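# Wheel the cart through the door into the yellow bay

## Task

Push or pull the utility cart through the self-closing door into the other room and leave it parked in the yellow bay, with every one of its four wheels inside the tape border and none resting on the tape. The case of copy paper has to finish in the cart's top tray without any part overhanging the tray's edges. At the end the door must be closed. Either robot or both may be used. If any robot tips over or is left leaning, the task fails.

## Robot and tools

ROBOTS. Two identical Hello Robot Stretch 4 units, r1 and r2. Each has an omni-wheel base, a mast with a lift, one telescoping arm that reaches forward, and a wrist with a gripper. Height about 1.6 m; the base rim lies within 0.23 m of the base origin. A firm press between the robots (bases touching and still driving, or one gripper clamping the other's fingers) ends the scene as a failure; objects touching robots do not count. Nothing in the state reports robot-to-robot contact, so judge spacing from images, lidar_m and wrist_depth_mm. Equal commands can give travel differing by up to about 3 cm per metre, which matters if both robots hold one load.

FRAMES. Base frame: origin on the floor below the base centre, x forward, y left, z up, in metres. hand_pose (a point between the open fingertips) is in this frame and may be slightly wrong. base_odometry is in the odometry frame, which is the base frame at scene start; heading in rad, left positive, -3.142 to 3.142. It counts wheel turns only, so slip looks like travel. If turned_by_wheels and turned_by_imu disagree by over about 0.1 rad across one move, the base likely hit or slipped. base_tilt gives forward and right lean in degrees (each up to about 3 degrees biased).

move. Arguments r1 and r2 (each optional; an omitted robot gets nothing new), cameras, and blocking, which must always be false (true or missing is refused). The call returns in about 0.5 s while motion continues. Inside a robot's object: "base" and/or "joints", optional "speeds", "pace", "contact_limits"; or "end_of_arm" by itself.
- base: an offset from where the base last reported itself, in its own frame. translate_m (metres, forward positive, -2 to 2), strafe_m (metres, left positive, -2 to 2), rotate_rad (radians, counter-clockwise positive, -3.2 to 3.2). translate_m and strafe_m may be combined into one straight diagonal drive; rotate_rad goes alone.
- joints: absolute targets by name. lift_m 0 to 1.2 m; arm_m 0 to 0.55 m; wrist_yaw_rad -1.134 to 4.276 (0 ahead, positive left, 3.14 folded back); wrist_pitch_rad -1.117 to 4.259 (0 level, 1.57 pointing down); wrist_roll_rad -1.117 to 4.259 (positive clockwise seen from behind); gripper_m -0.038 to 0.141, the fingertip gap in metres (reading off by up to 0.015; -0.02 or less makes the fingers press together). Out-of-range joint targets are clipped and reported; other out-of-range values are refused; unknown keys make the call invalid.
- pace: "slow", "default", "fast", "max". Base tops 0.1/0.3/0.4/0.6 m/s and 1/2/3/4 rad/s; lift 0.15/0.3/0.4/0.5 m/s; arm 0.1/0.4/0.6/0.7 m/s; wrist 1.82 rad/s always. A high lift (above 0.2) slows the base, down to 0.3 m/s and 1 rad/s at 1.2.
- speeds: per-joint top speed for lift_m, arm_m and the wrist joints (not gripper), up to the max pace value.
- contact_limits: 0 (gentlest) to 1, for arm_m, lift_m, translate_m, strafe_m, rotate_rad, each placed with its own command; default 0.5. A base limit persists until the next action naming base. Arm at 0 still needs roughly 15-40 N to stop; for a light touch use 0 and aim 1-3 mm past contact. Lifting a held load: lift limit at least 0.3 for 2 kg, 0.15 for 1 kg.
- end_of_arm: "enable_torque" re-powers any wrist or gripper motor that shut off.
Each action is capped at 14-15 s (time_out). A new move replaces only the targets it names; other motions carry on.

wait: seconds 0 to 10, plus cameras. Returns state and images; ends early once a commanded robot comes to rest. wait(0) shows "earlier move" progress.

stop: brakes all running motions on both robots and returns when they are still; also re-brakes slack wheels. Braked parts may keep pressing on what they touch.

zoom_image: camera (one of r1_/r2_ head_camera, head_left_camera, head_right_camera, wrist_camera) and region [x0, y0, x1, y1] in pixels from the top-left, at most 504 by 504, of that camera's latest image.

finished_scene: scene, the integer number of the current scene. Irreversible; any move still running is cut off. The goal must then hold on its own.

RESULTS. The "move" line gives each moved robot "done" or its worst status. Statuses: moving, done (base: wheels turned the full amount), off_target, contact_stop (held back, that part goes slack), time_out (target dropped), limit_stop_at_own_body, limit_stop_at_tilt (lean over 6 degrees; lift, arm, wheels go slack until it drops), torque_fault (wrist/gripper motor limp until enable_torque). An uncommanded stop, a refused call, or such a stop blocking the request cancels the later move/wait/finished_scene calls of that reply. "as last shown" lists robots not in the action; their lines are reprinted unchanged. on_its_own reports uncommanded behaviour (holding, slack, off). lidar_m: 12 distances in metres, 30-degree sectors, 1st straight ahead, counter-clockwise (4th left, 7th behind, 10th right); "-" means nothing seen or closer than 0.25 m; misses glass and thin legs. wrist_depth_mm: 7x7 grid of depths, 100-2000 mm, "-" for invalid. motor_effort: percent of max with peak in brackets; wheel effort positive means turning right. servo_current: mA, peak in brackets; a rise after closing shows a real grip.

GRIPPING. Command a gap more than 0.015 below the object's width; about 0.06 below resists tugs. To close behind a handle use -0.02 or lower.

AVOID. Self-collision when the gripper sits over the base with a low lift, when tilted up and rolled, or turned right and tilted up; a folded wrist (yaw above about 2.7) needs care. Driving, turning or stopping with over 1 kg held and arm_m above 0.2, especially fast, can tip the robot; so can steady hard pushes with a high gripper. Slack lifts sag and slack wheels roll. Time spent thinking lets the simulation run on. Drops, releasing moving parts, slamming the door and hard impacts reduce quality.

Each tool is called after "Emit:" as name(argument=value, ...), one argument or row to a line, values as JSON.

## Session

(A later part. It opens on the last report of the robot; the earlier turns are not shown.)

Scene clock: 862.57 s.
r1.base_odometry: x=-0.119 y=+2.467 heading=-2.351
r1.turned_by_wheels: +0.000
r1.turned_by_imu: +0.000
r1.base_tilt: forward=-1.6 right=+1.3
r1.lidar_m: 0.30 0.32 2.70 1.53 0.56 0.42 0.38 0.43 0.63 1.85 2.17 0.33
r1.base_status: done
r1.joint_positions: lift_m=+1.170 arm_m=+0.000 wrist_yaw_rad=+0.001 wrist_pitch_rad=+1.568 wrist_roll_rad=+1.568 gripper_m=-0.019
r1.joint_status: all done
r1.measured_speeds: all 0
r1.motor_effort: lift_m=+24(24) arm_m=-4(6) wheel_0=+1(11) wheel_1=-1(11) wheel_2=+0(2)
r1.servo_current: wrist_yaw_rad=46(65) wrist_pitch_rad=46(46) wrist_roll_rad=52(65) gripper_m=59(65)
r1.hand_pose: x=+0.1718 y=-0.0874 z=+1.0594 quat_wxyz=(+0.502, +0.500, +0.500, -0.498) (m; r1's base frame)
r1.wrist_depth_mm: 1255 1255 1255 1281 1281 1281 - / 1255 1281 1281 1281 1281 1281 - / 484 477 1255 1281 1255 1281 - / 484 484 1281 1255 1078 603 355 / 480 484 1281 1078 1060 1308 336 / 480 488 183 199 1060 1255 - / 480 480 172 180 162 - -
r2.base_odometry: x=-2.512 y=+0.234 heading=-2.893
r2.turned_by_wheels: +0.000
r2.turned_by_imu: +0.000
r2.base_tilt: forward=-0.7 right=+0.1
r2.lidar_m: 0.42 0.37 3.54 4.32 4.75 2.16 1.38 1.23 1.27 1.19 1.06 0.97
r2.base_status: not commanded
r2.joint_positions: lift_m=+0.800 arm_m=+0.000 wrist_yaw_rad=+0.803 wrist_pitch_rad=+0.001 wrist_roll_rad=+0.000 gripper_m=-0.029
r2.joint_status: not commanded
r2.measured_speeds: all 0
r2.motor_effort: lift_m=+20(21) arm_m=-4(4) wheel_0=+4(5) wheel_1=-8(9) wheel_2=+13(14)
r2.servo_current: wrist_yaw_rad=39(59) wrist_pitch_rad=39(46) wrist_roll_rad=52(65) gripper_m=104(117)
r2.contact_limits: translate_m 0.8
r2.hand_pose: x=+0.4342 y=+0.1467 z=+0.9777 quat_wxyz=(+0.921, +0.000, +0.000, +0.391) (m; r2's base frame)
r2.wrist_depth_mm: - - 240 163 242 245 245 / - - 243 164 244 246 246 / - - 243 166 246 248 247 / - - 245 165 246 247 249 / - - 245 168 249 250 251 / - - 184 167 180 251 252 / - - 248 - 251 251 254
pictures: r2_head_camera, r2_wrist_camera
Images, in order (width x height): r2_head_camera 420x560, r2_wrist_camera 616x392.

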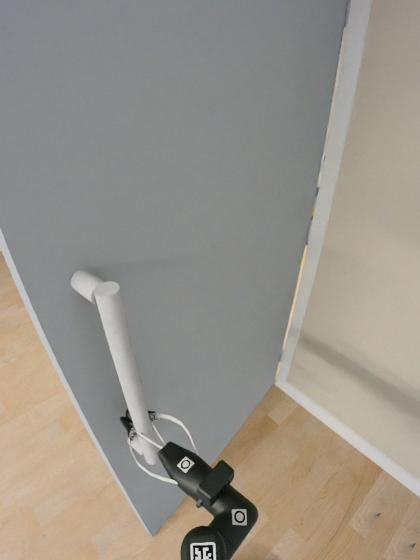

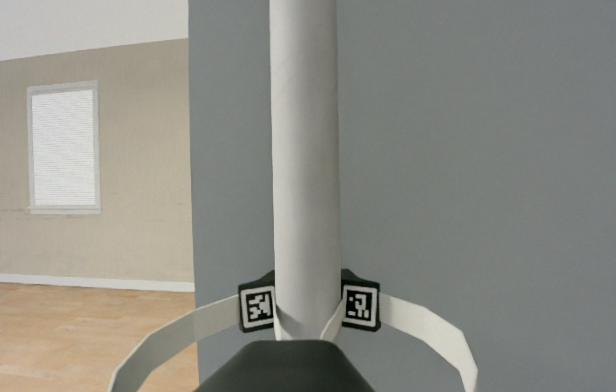

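Emit:
move(
  r2={"base": {"translate_m": 0.127, "strafe_m": 0.232}, "joints": {"wrist_yaw_rad": 0.57}, "speeds": {"wrist_yaw_rad": 0.1}, "pace": "slow", "contact_limits": {"translate_m": 0.7}},
  blocking=false,
  cameras=[],
)

Emit:
wait(
  seconds=3.5,
  cameras=["r2_head_camera"],
)

Scene clock: 883.30 s.
move: r2 moving
r1: as last shown
r1.lidar_m: 0.31 0.31 2.69 1.54 0.58 0.44 0.38 0.43 0.64 1.80 2.18 0.35
r1.motor_effort: lift_m=+24(24) arm_m=-4(4) wheel_0=+2(2) wheel_1=-1(1) wheel_2=+0(0)
r1.servo_current: wrist_yaw_rad=52(65) wrist_pitch_rad=39(46) wrist_roll_rad=46(59) gripper_m=52(59)
r1.wrist_depth_mm: 1281 1255 1281 1255 1281 1281 - / 1255 1281 1229 1255 1255 1255 - / 484 473 1255 1281 1281 1281 - / 488 484 1281 1255 1060 597 355 / 484 488 1308 1060 1060 1255 338 / 480 484 183 199 1060 1281 - / 484 484 171 179 162 - -
r2.base_odometry: x=-2.515 y=+0.222 heading=-2.893
r2.turned_by_wheels: +0.000
r2.turned_by_imu: +0.000
r2.base_tilt: forward=-0.7 right=+0.1
r2.lidar_m: 0.42 0.36 3.51 4.32 4.72 2.18 1.40 1.23 1.26 1.19 1.07 0.95
r2.base_status: translate_m moving; strafe_m moving
r2.joint_positions: lift_m=+0.800 arm_m=+0.000 wrist_yaw_rad=+0.767 wrist_pitch_rad=+0.001 wrist_roll_rad=+0.000 gripper_m=-0.029
r2.joint_status: wrist_yaw_rad moving
r2.measured_speeds: translate_m=+0.023 strafe_m=+0.043 rotate_rad=+0.002 lift_m=+0.000 arm_m=+0.000 wrist_yaw_rad=-0.084 wrist_pitch_rad=+0.000 wrist_roll_rad=+0.000
r2.motor_effort: lift_m=+20(21) arm_m=-4(4) wheel_0=-2(7) wheel_1=+5(9) wheel_2=-3(12)
r2.servo_current: wrist_yaw_rad=65(104) wrist_pitch_rad=46(46) wrist_roll_rad=52(52) gripper_m=111(111)
r2.contact_limits: translate_m 0.7
r2.hand_pose: x=+0.4392 y=+0.1372 z=+0.9777 quat_wxyz=(+0.927, +0.000, +0.000, +0.374) (m; r2's base frame)
r2.wrist_depth_mm: - - 240 162 243 246 247 / - - 241 163 244 247 250 / - - 242 164 246 249 251 / - - 243 167 246 250 252 / - - 244 166 249 252 253 / - - 186 167 179 253 255 / - - 247 - 251 254 257
pictures: none
No camera images: "cameras" was empty.

Scene clock: 886.73 s.
earlier move: r2 done
r1.base_odometry: x=-0.119 y=+2.467 heading=-2.351
r1.turned_by_wheels: +0.000
r1.turned_by_imu: +0.000
r1.base_tilt: forward=-1.6 right=+1.3
r1.lidar_m: 0.31 0.31 2.70 1.58 0.58 0.42 0.39 0.42 0.64 1.84 2.21 0.36
r1.base_status: not commanded
r1.joint_positions: lift_m=+1.170 arm_m=+0.000 wrist_yaw_rad=+0.001 wrist_pitch_rad=+1.568 wrist_roll_rad=+1.568 gripper_m=-0.019
r1.joint_status: not commanded
r1.measured_speeds: all 0
r1.motor_effort: lift_m=+24(24) arm_m=-4(4) wheel_0=+2(2) wheel_1=-1(1) wheel_2=+0(0)
r1.servo_current: wrist_yaw_rad=33(72) wrist_pitch_rad=46(52) wrist_roll_rad=46(65) gripper_m=52(65)
r1.hand_pose: x=+0.1718 y=-0.0874 z=+1.0594 quat_wxyz=(+0.502, +0.500, +0.500, -0.498) (m; r1's base frame)
r1.wrist_depth_mm: 1281 1281 1281 1255 1308 1281 - / 1255 1255 1281 1255 1281 1281 - / 480 484 1255 1281 1255 1255 - / 480 480 1255 1281 1078 603 355 / 480 488 1281 1060 1078 1255 338 / 488 484 183 198 1060 1308 - / 480 484 171 179 162 - -
r2.base_odometry: x=-2.578 y=-0.022 heading=-2.894
r2.turned_by_wheels: -0.001
r2.turned_by_imu: +0.000
r2.base_tilt: forward=-0.6 right=+0.1
r2.lidar_m: 0.41 0.45 3.29 4.02 4.64 2.60 1.65 1.48 1.48 1.30 1.17 0.70
r2.base_status: done
r2.joint_positions: lift_m=+0.800 arm_m=+0.000 wrist_yaw_rad=+0.562 wrist_pitch_rad=+0.001 wrist_roll_rad=+0.000 gripper_m=-0.029
r2.joint_status: all done
r2.measured_speeds: all 0
r2.motor_effort: lift_m=+21(21) arm_m=-4(4) wheel_0=-13(14) wheel_1=+0(9) wheel_2=-1(12)
r2.servo_current: wrist_yaw_rad=52(156) wrist_pitch_rad=39(46) wrist_roll_rad=39(59) gripper_m=104(117)
r2.contact_limits: translate_m 0.7
r2.hand_pose: x=+0.4615 y=+0.0798 z=+0.9777 quat_wxyz=(+0.961, +0.000, +0.001, +0.278) (m; r2's base frame)
r2.wrist_depth_mm: - - 236 165 244 246 248 / - - 238 165 244 248 250 / - - 239 166 246 248 252 / - - 241 166 247 249 253 / - - 242 167 249 251 255 / - - 241 167 180 253 257 / - - 244 - 251 253 257
wait: 3.43 of 3.5 s (r2 has come to rest)
pictures: r2_head_camera
Images, in order (width x height): r2_head_camera 420x560.

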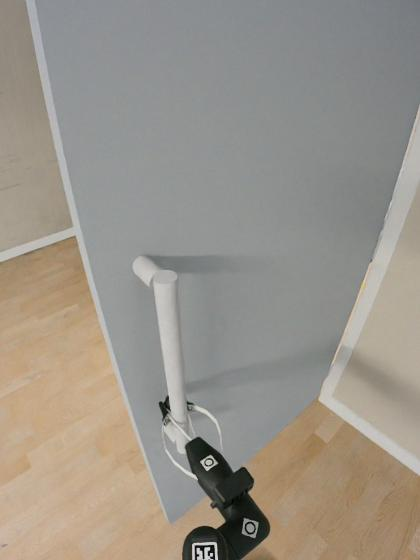

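Excellent, no slip. Next steps.

Emit:
move(
  r2={"base": {"translate_m": 0.187, "strafe_m": 0.206}, "joints": {"wrist_yaw_rad": 0.27}, "speeds": {"wrist_yaw_rad": 0.11}, "pace": "slow", "contact_limits": {"translate_m": 0.7}},
  blocking=false,
  cameras=[],
)

Emit:
wait(
  seconds=3.8,
  cameras=["r2_head_camera"],
)

Scene clock: 891.47 s.
move: r2 moving
r1: as last shown
r1.lidar_m: 0.32 0.31 2.69 1.54 0.60 0.41 0.39 0.40 0.64 1.81 2.22 0.35
r1.motor_effort: lift_m=+24(24) arm_m=-4(4) wheel_0=+1(2) wheel_1=-1(1) wheel_2=+0(0)
r1.servo_current: wrist_yaw_rad=59(59) wrist_pitch_rad=39(52) wrist_roll_rad=33(59) gripper_m=52(59)
r1.wrist_depth_mm: 1229 1281 1281 1255 1255 1281 - / 1255 1255 1281 1281 1281 1281 - / 488 480 1281 1281 1281 1255 - / 480 477 1281 1255 1078 603 351 / 484 484 1281 1060 1060 1281 336 / 484 488 183 198 1060 1281 - / 480 484 171 179 162 - -
r2.base_odometry: x=-2.584 y=-0.033 heading=-2.895
r2.turned_by_wheels: -0.001
r2.turned_by_imu: +0.000
r2.base_tilt: forward=-0.7 right=+0.1
r2.lidar_m: 0.41 0.46 3.27 4.02 4.62 2.63 1.66 1.49 1.51 1.29 1.17 0.71
r2.base_status: translate_m moving; strafe_m moving
r2.joint_positions: lift_m=+0.800 arm_m=+0.000 wrist_yaw_rad=+0.520 wrist_pitch_rad=+0.001 wrist_roll_rad=+0.000 gripper_m=-0.029
r2.joint_status: wrist_yaw_rad moving
r2.measured_speeds: translate_m=+0.033 strafe_m=+0.036 rotate_rad=+0.002 lift_m=+0.000 arm_m=+0.000 wrist_yaw_rad=-0.100 wrist_pitch_rad=+0.000 wrist_roll_rad=+0.000
r2.motor_effort: lift_m=+21(21) arm_m=-4(4) wheel_0=-9(18) wheel_1=+6(6) wheel_2=-7(7)
r2.servo_current: wrist_yaw_rad=65(98) wrist_pitch_rad=46(46) wrist_roll_rad=52(59) gripper_m=104(117)
r2.contact_limits: translate_m 0.7
r2.hand_pose: x=+0.4646 y=+0.0674 z=+0.9777 quat_wxyz=(+0.966, +0.000, +0.001, +0.257) (m; r2's base frame)
r2.wrist_depth_mm: - - 237 161 246 250 254 / - - 239 163 247 251 256 / - - 239 166 248 253 256 / - - 241 165 249 254 259 / - - 243 167 252 256 260 / - - 186 167 180 257 262 / - - 243 - 255 256 262
pictures: none
No camera images: "cameras" was empty.

Scene clock: 895.00 s.
earlier move: r2 done
r1.base_odometry: x=-0.119 y=+2.467 heading=-2.351
r1.turned_by_wheels: +0.000
r1.turned_by_imu: +0.000
r1.base_tilt: forward=-1.6 right=+1.3
r1.lidar_m: 0.30 0.31 2.69 1.54 0.59 0.42 0.40 0.44 0.61 1.79 2.19 0.34
r1.base_status: not commanded
r1.joint_positions: lift_m=+1.170 arm_m=+0.000 wrist_yaw_rad=+0.001 wrist_pitch_rad=+1.568 wrist_roll_rad=+1.568 gripper_m=-0.019
r1.joint_status: not commanded
r1.measured_speeds: all 0
r1.motor_effort: lift_m=+24(24) arm_m=-4(4) wheel_0=+1(2) wheel_1=-1(1) wheel_2=+0(0)
r1.servo_current: wrist_yaw_rad=52(65) wrist_pitch_rad=39(52) wrist_roll_rad=52(72) gripper_m=52(65)
r1.hand_pose: x=+0.1718 y=-0.0874 z=+1.0594 quat_wxyz=(+0.502, +0.500, +0.500, -0.498) (m; r1's base frame)
r1.wrist_depth_mm: 1255 1255 1281 1255 1281 1281 - / 1281 1255 1255 1308 1281 1308 - / 480 477 1281 1255 1281 1281 - / 488 484 1281 1281 1042 597 353 / 484 484 1281 1078 1060 1281 336 / 488 488 183 198 1078 1308 - / 484 484 172 180 162 - -
r2.base_odometry: x=-2.710 y=-0.267 heading=-2.896
r2.turned_by_wheels: -0.001
r2.turned_by_imu: -0.001
r2.base_tilt: forward=-0.7 right=+0.1
r2.lidar_m: 0.42 2.98 2.99 3.68 4.60 3.03 1.93 1.74 1.79 1.35 1.17 0.56
r2.base_status: done
r2.joint_positions: lift_m=+0.800 arm_m=+0.000 wrist_yaw_rad=+0.261 wrist_pitch_rad=+0.001 wrist_roll_rad=+0.000 gripper_m=-0.029
r2.joint_status: all done
r2.measured_speeds: all 0
r2.motor_effort: lift_m=+21(21) arm_m=-4(4) wheel_0=-18(21) wheel_1=-1(7) wheel_2=-3(7)
r2.servo_current: wrist_yaw_rad=59(98) wrist_pitch_rad=39(46) wrist_roll_rad=46(65) gripper_m=111(117)
r2.contact_limits: translate_m 0.7
r2.hand_pose: x=+0.4721 y=-0.0100 z=+0.9777 quat_wxyz=(+0.991, +0.000, +0.001, +0.130) (m; r2's base frame)
r2.wrist_depth_mm: - - 233 163 247 254 262 / - - 234 165 248 255 264 / - - 236 164 250 256 264 / - - 236 165 251 258 266 / - - 237 165 252 260 267 / - - 236 166 178 262 271 / - - 240 - 256 259 271
wait: 3.53 of 3.8 s (r2 has come to rest)
pictures: r2_head_camera
Images, in order (width x height): r2_head_camera 420x560.

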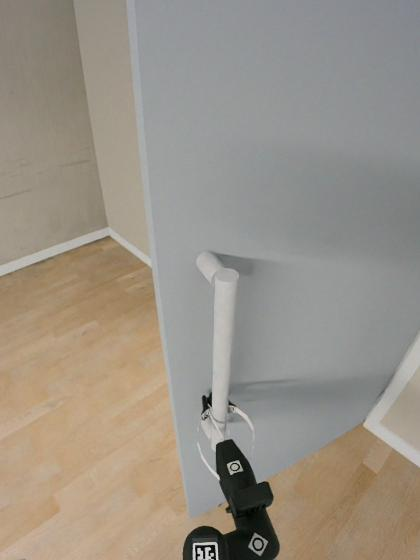

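Emit:
move(
  r2={"base": {"translate_m": 0.239, "strafe_m": 0.142}, "joints": {"wrist_yaw_rad": 0.03}, "speeds": {"wrist_yaw_rad": 0.085}, "pace": "slow", "contact_limits": {"translate_m": 0.7}},
  blocking=false,
  cameras=[],
)

Emit:
wait(
  seconds=3.8,
  cameras=["r2_head_camera"],
)

Scene clock: 902.83 s.
move: r2 moving
r1: as last shown
r1.lidar_m: 0.30 0.34 2.68 1.54 0.58 0.41 0.40 0.44 0.63 1.81 2.19 0.34
r1.servo_current: wrist_yaw_rad=59(59) wrist_pitch_rad=39(46) wrist_roll_rad=65(65) gripper_m=52(59)
r1.wrist_depth_mm: 1255 1281 1281 1255 1255 1281 - / 1281 1281 1281 1308 1308 1281 - / 480 480 1229 1281 1281 1281 - / 484 480 1255 1308 1078 591 355 / 480 484 1255 1078 1078 1255 338 / 484 484 183 198 1060 1308 - / 484 488 171 180 162 - -
r2.base_odometry: x=-2.720 y=-0.277 heading=-2.897
r2.turned_by_wheels: -0.001
r2.turned_by_imu: -0.001
r2.base_tilt: forward=-0.6 right=+0.1
r2.lidar_m: 0.41 2.96 3.00 3.68 4.58 3.12 1.98 1.78 1.80 1.34 1.13 0.55
r2.base_status: translate_m moving; strafe_m moving
r2.joint_positions: lift_m=+0.800 arm_m=+0.000 wrist_yaw_rad=+0.228 wrist_pitch_rad=+0.001 wrist_roll_rad=+0.000 gripper_m=-0.029
r2.joint_status: wrist_yaw_rad moving
r2.measured_speeds: translate_m=+0.047 strafe_m=+0.029 rotate_rad=+0.000 lift_m=+0.000 arm_m=+0.000 wrist_yaw_rad=-0.078 wrist_pitch_rad=+0.000 wrist_roll_rad=+0.000
r2.motor_effort: lift_m=+20(21) arm_m=-4(4) wheel_0=-16(19) wheel_1=+3(6) wheel_2=-6(8)
r2.servo_current: wrist_yaw_rad=39(65) wrist_pitch_rad=39(46) wrist_roll_rad=46(65) gripper_m=104(111)
r2.contact_limits: translate_m 0.7
r2.hand_pose: x=+0.4716 y=-0.0198 z=+0.9777 quat_wxyz=(+0.993, +0.000, +0.001, +0.114) (m; r2's base frame)
r2.wrist_depth_mm: - - 233 167 251 259 266 / - - 235 163 251 259 268 / - - 236 164 252 260 268 / - - 237 165 253 262 270 / - - 239 166 255 264 272 / - - 236 165 179 266 273 / - 1921 239 - 257 263 276
pictures: none
No camera images: "cameras" was empty.

Scene clock: 906.27 s.
earlier move: r2 done
r1.base_odometry: x=-0.119 y=+2.467 heading=-2.351
r1.turned_by_wheels: +0.000
r1.turned_by_imu: +0.000
r1.base_tilt: forward=-1.6 right=+1.3
r1.lidar_m: 0.29 0.32 2.70 1.53 0.59 0.41 0.39 0.44 0.63 1.85 2.20 0.35
r1.base_status: not commanded
r1.joint_positions: lift_m=+1.170 arm_m=+0.000 wrist_yaw_rad=+0.001 wrist_pitch_rad=+1.568 wrist_roll_rad=+1.568 gripper_m=-0.019
r1.joint_status: not commanded
r1.measured_speeds: all 0
r1.motor_effort: lift_m=+24(24) arm_m=-4(4) wheel_0=+1(2) wheel_1=-1(1) wheel_2=+0(0)
r1.servo_current: wrist_yaw_rad=52(65) wrist_pitch_rad=33(46) wrist_roll_rad=39(72) gripper_m=52(59)
r1.hand_pose: x=+0.1718 y=-0.0874 z=+1.0594 quat_wxyz=(+0.502, +0.500, +0.500, -0.498) (m; r1's base frame)
r1.wrist_depth_mm: 1281 1255 1255 1281 1281 1281 - / 1255 1281 1255 1255 1281 1281 - / 484 480 1281 1308 1255 1255 - / 488 488 1255 1255 1060 603 355 / 484 484 1281 1078 1060 1255 334 / 480 488 183 199 1078 1281 - / 484 480 171 180 162 - -
r2.base_odometry: x=-2.908 y=-0.462 heading=-2.898
r2.turned_by_wheels: -0.001
r2.turned_by_imu: -0.003
r2.base_tilt: forward=-0.6 right=+0.1
r2.lidar_m: 0.38 2.70 2.73 3.35 4.64 3.52 2.24 2.02 2.04 1.30 0.78 0.40
r2.base_status: done
r2.joint_positions: lift_m=+0.800 arm_m=+0.000 wrist_yaw_rad=+0.022 wrist_pitch_rad=+0.001 wrist_roll_rad=+0.000 gripper_m=-0.029
r2.joint_status: all done
r2.measured_speeds: all 0
r2.motor_effort: lift_m=+20(21) arm_m=-4(4) wheel_0=-21(22) wheel_1=+1(6) wheel_2=-5(9)
r2.servo_current: wrist_yaw_rad=52(104) wrist_pitch_rad=39(52) wrist_roll_rad=46(65) gripper_m=111(117)
r2.contact_limits: translate_m 0.7
r2.hand_pose: x=+0.4612 y=-0.0811 z=+0.9777 quat_wxyz=(+1.000, +0.000, +0.001, +0.011) (m; r2's base frame)
r2.wrist_depth_mm: - - 234 164 248 255 262 / - - 236 164 249 257 263 / - - 236 165 250 257 264 / - - 237 165 251 258 266 / - - 238 167 253 260 267 / - - 237 167 178 262 271 / - 1983 240 - 257 259 270
wait: 3.43 of 3.8 s (r2 has come to rest)
pictures: r2_head_camera
Images, in order (width x height): r2_head_camera 420x560.

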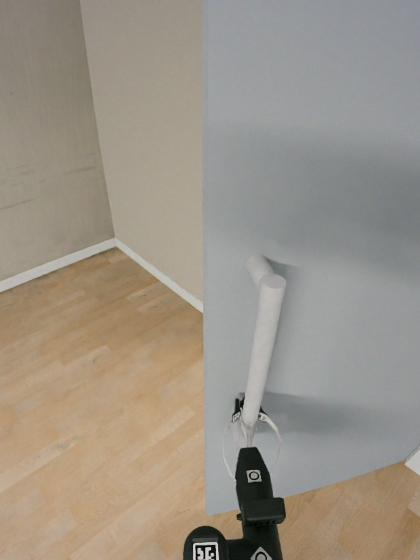

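Emit:
move(
  r2={"base": {"translate_m": 0.27, "strafe_m": 0.065}, "joints": {"wrist_yaw_rad": -0.25}, "speeds": {"wrist_yaw_rad": 0.095}, "pace": "slow", "contact_limits": {"translate_m": 0.7}},
  blocking=false,
  cameras=[],
)

Emit:
wait(
  seconds=3.8,
  cameras=["r2_head_camera"],
)

Scene clock: 912.73 s.
move: r2 moving
r1: as last shown
r1.lidar_m: 0.31 0.31 2.71 1.57 0.59 0.42 0.39 0.42 0.63 1.84 2.19 0.36
r1.servo_current: wrist_yaw_rad=46(59) wrist_pitch_rad=39(46) wrist_roll_rad=46(59) gripper_m=52(52)
r1.wrist_depth_mm: 1255 1255 1255 1255 1281 1281 - / 1255 1255 1255 1255 1308 1255 - / 480 473 1281 1281 1281 1255 - / 484 480 1255 1281 1060 609 355 / 484 480 1255 1078 1078 1281 336 / 484 488 182 198 1060 1308 - / 488 484 171 179 162 - -
r2.base_odometry: x=-2.919 y=-0.468 heading=-2.899
r2.turned_by_wheels: -0.001
r2.turned_by_imu: +0.000
r2.base_tilt: forward=-0.7 right=+0.0
r2.lidar_m: 0.42 2.70 2.72 3.36 4.63 3.58 2.28 2.04 2.05 1.30 0.76 0.43
r2.base_status: translate_m moving; strafe_m moving
r2.joint_positions: lift_m=+0.800 arm_m=+0.000 wrist_yaw_rad=-0.015 wrist_pitch_rad=+0.001 wrist_roll_rad=+0.000 gripper_m=-0.029
r2.joint_status: wrist_yaw_rad moving
r2.measured_speeds: translate_m=+0.049 strafe_m=+0.012 rotate_rad=+0.002 lift_m=+0.000 arm_m=+0.000 wrist_yaw_rad=-0.082 wrist_pitch_rad=+0.000 wrist_roll_rad=+0.000
r2.motor_effort: lift_m=+20(21) arm_m=-3(4) wheel_0=-7(22) wheel_1=+5(5) wheel_2=-7(9)
r2.servo_current: wrist_yaw_rad=46(78) wrist_pitch_rad=33(39) wrist_roll_rad=65(65) gripper_m=111(117)
r2.contact_limits: translate_m 0.7
r2.hand_pose: x=+0.4580 y=-0.0916 z=+0.9777 quat_wxyz=(+1.000, +0.000, +0.001, -0.007) (m; r2's base frame)
r2.wrist_depth_mm: - - 234 163 249 257 266 / - - 235 163 251 259 266 / - - 236 165 252 259 270 / - - 238 165 254 263 271 / - - 239 167 255 264 271 / - - 237 166 179 266 274 / - - 241 - 259 263 276
pictures: none
No camera images: "cameras" was empty.

Scene clock: 916.27 s.
earlier move: r2 done
r1.base_odometry: x=-0.119 y=+2.467 heading=-2.351
r1.turned_by_wheels: +0.000
r1.turned_by_imu: +0.000
r1.base_tilt: forward=-1.6 right=+1.2
r1.lidar_m: 0.31 0.31 2.69 1.53 0.58 0.43 0.40 0.45 0.62 1.83 2.20 0.34
r1.base_status: not commanded
r1.joint_positions: lift_m=+1.170 arm_m=+0.000 wrist_yaw_rad=+0.001 wrist_pitch_rad=+1.568 wrist_roll_rad=+1.568 gripper_m=-0.019
r1.joint_status: not commanded
r1.measured_speeds: all 0
r1.motor_effort: lift_m=+24(24) arm_m=-4(4) wheel_0=+1(2) wheel_1=-1(1) wheel_2=+0(0)
r1.servo_current: wrist_yaw_rad=33(72) wrist_pitch_rad=39(52) wrist_roll_rad=39(65) gripper_m=65(65)
r1.hand_pose: x=+0.1718 y=-0.0874 z=+1.0594 quat_wxyz=(+0.502, +0.500, +0.500, -0.498) (m; r1's base frame)
r1.wrist_depth_mm: 1255 1229 1281 1281 1281 1281 - / 1255 1308 1281 1281 1281 1281 - / 484 477 1255 1255 1255 1281 - / 484 484 1255 1308 1098 603 351 / 488 480 1281 1060 1060 1255 334 / 484 484 183 198 1078 1308 - / 488 484 171 179 162 - -
r2.base_odometry: x=-3.154 y=-0.590 heading=-2.898
r2.turned_by_wheels: +0.000
r2.turned_by_imu: +0.001
r2.base_tilt: forward=-0.6 right=+0.1
r2.lidar_m: 0.45 2.46 2.50 3.07 4.75 4.03 2.53 2.28 1.84 1.14 0.60 0.37
r2.base_status: done
r2.joint_positions: lift_m=+0.800 arm_m=+0.000 wrist_yaw_rad=-0.244 wrist_pitch_rad=+0.001 wrist_roll_rad=+0.000 gripper_m=-0.029
r2.joint_status: all done
r2.measured_speeds: all 0
r2.motor_effort: lift_m=+21(21) arm_m=-4(4) wheel_0=-5(22) wheel_1=+4(7) wheel_2=-1(9)
r2.servo_current: wrist_yaw_rad=52(137) wrist_pitch_rad=39(46) wrist_roll_rad=39(65) gripper_m=111(117)
r2.contact_limits: translate_m 0.7
r2.hand_pose: x=+0.4297 y=-0.1544 z=+0.9777 quat_wxyz=(+0.993, +0.000, +0.001, -0.122) (m; r2's base frame)
r2.wrist_depth_mm: - - 236 163 248 254 260 / - - 237 164 249 255 259 / - - 239 165 251 257 262 / - - 240 165 251 258 264 / - - 242 167 253 260 265 / - - 183 169 179 262 267 / - 1863 243 - 256 262 270
wait: 3.53 of 3.8 s (r2 has come to rest)
pictures: r2_head_camera
Images, in order (width x height): r2_head_camera 420x560.

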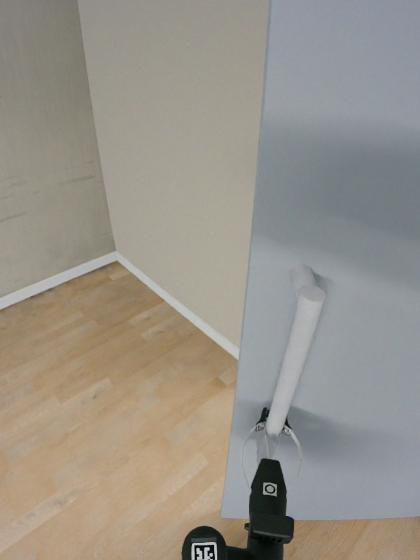

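Emit:
move(
  r2={"base": {"translate_m": 0.26}, "joints": {"wrist_yaw_rad": -0.5}, "speeds": {"wrist_yaw_rad": 0.095}, "pace": "slow", "contact_limits": {"translate_m": 0.6}},
  blocking=false,
  cameras=[],
)

Emit:
wait(
  seconds=3.6,
  cameras=["r2_head_camera"],
)

Scene clock: 934.67 s.
move: r2 moving
r1: as last shown
r1.lidar_m: 0.32 0.30 2.68 1.52 0.58 0.42 0.38 0.44 0.60 1.82 2.19 0.36
r1.servo_current: wrist_yaw_rad=52(59) wrist_pitch_rad=39(52) wrist_roll_rad=59(59) gripper_m=52(59)
r1.wrist_depth_mm: 1281 1281 1255 1281 1281 1255 - / 1281 1255 1255 1255 1281 1281 - / 484 480 1281 1281 1255 1281 - / 484 484 1281 1255 1078 597 355 / 480 484 1255 1060 1060 1281 336 / 480 484 183 198 1078 1281 - / 484 484 172 180 162 - -
r2.base_odometry: x=-3.166 y=-0.593 heading=-2.898
r2.turned_by_wheels: +0.001
r2.turned_by_imu: +0.001
r2.base_tilt: forward=-0.7 right=+0.1
r2.lidar_m: 0.45 2.45 2.46 3.07 4.77 4.05 2.50 2.29 1.81 1.14 0.58 0.40
r2.base_status: translate_m moving
r2.joint_positions: lift_m=+0.800 arm_m=+0.000 wrist_yaw_rad=-0.274 wrist_pitch_rad=+0.001 wrist_roll_rad=+0.000 gripper_m=-0.029
r2.joint_status: wrist_yaw_rad moving
r2.measured_speeds: translate_m=+0.049 strafe_m=+0.000 rotate_rad=+0.000 lift_m=+0.000 arm_m=+0.000 wrist_yaw_rad=-0.067 wrist_pitch_rad=+0.000 wrist_roll_rad=+0.000
r2.motor_effort: lift_m=+21(21) arm_m=-4(4) wheel_0=+2(5) wheel_1=+6(7) wheel_2=-2(5)
r2.servo_current: wrist_yaw_rad=91(117) wrist_pitch_rad=46(46) wrist_roll_rad=39(59) gripper_m=111(111)
r2.contact_limits: translate_m 0.6
r2.hand_pose: x=+0.4249 y=-0.1622 z=+0.9777 quat_wxyz=(+0.991, +0.000, +0.001, -0.137) (m; r2's base frame)
r2.wrist_depth_mm: - - 236 162 248 254 262 / - - 237 163 250 257 264 / - - 239 164 251 258 263 / - - 240 166 252 259 266 / - - 241 167 254 262 267 / - - 186 168 178 264 270 / - - 242 - 257 266 271
pictures: none
No camera images: "cameras" was empty.

Scene clock: 938.07 s.
earlier move: r2 off_target
r1.base_odometry: x=-0.119 y=+2.467 heading=-2.351
r1.turned_by_wheels: +0.000
r1.turned_by_imu: +0.000
r1.base_tilt: forward=-1.5 right=+1.3
r1.lidar_m: 0.31 0.32 2.68 1.54 0.58 0.43 0.39 0.44 0.62 1.82 2.18 0.35
r1.base_status: not commanded
r1.joint_positions: lift_m=+1.170 arm_m=+0.000 wrist_yaw_rad=+0.001 wrist_pitch_rad=+1.568 wrist_roll_rad=+1.568 gripper_m=-0.019
r1.joint_status: not commanded
r1.measured_speeds: all 0
r1.motor_effort: lift_m=+24(24) arm_m=-4(4) wheel_0=+1(2) wheel_1=-1(2) wheel_2=+0(0)
r1.servo_current: wrist_yaw_rad=59(72) wrist_pitch_rad=46(52) wrist_roll_rad=59(78) gripper_m=46(65)
r1.hand_pose: x=+0.1718 y=-0.0874 z=+1.0594 quat_wxyz=(+0.502, +0.500, +0.500, -0.498) (m; r1's base frame)
r1.wrist_depth_mm: 1255 1229 1308 1255 1281 1281 - / 1281 1255 1281 1229 1308 1255 - / 484 477 1281 1308 1281 1255 - / 484 480 1281 1281 1078 609 355 / 484 484 1308 1060 1078 1308 338 / 488 484 183 199 1078 1255 - / 484 480 171 179 161 - -
r2.base_odometry: x=-3.406 y=-0.653 heading=-2.898
r2.turned_by_wheels: +0.000
r2.turned_by_imu: +0.002
r2.base_tilt: forward=-0.6 right=+0.1
r2.lidar_m: 1.12 2.18 2.27 2.82 4.90 4.38 2.76 2.47 1.55 0.81 0.49 0.38
r2.base_status: done
r2.joint_positions: lift_m=+0.800 arm_m=+0.000 wrist_yaw_rad=-0.476 wrist_pitch_rad=+0.001 wrist_roll_rad=+0.000 gripper_m=-0.029
r2.joint_status: wrist_yaw_rad off_target (ended at -0.475, target -0.500)
r2.measured_speeds: all 0
r2.on_its_own: wrist_yaw_rad is at rest, and its servo_current (150 mA) is outside its rest range (0 to 104 mA)
r2.motor_effort: lift_m=+20(21) arm_m=-4(4) wheel_0=-2(13) wheel_1=+4(7) wheel_2=+2(5)
r2.servo_current: wrist_yaw_rad=150(338) wrist_pitch_rad=39(46) wrist_roll_rad=46(65) gripper_m=111(117)
r2.contact_limits: translate_m 0.6
r2.hand_pose: x=+0.3873 y=-0.2098 z=+0.9777 quat_wxyz=(+0.972, +0.000, +0.001, -0.236) (m; r2's base frame)
r2.wrist_depth_mm: - - 238 163 246 252 255 / - - 239 165 248 253 256 / - - 240 164 250 255 259 / - - 243 168 251 256 259 / - - 243 165 251 256 260 / - - 185 166 181 258 262 / - - 245 - 254 - 264
wait: 3.40 of 3.6 s (r2 has come to rest)
pictures: r2_head_camera
Images, in order (width x height): r2_head_camera 420x560.

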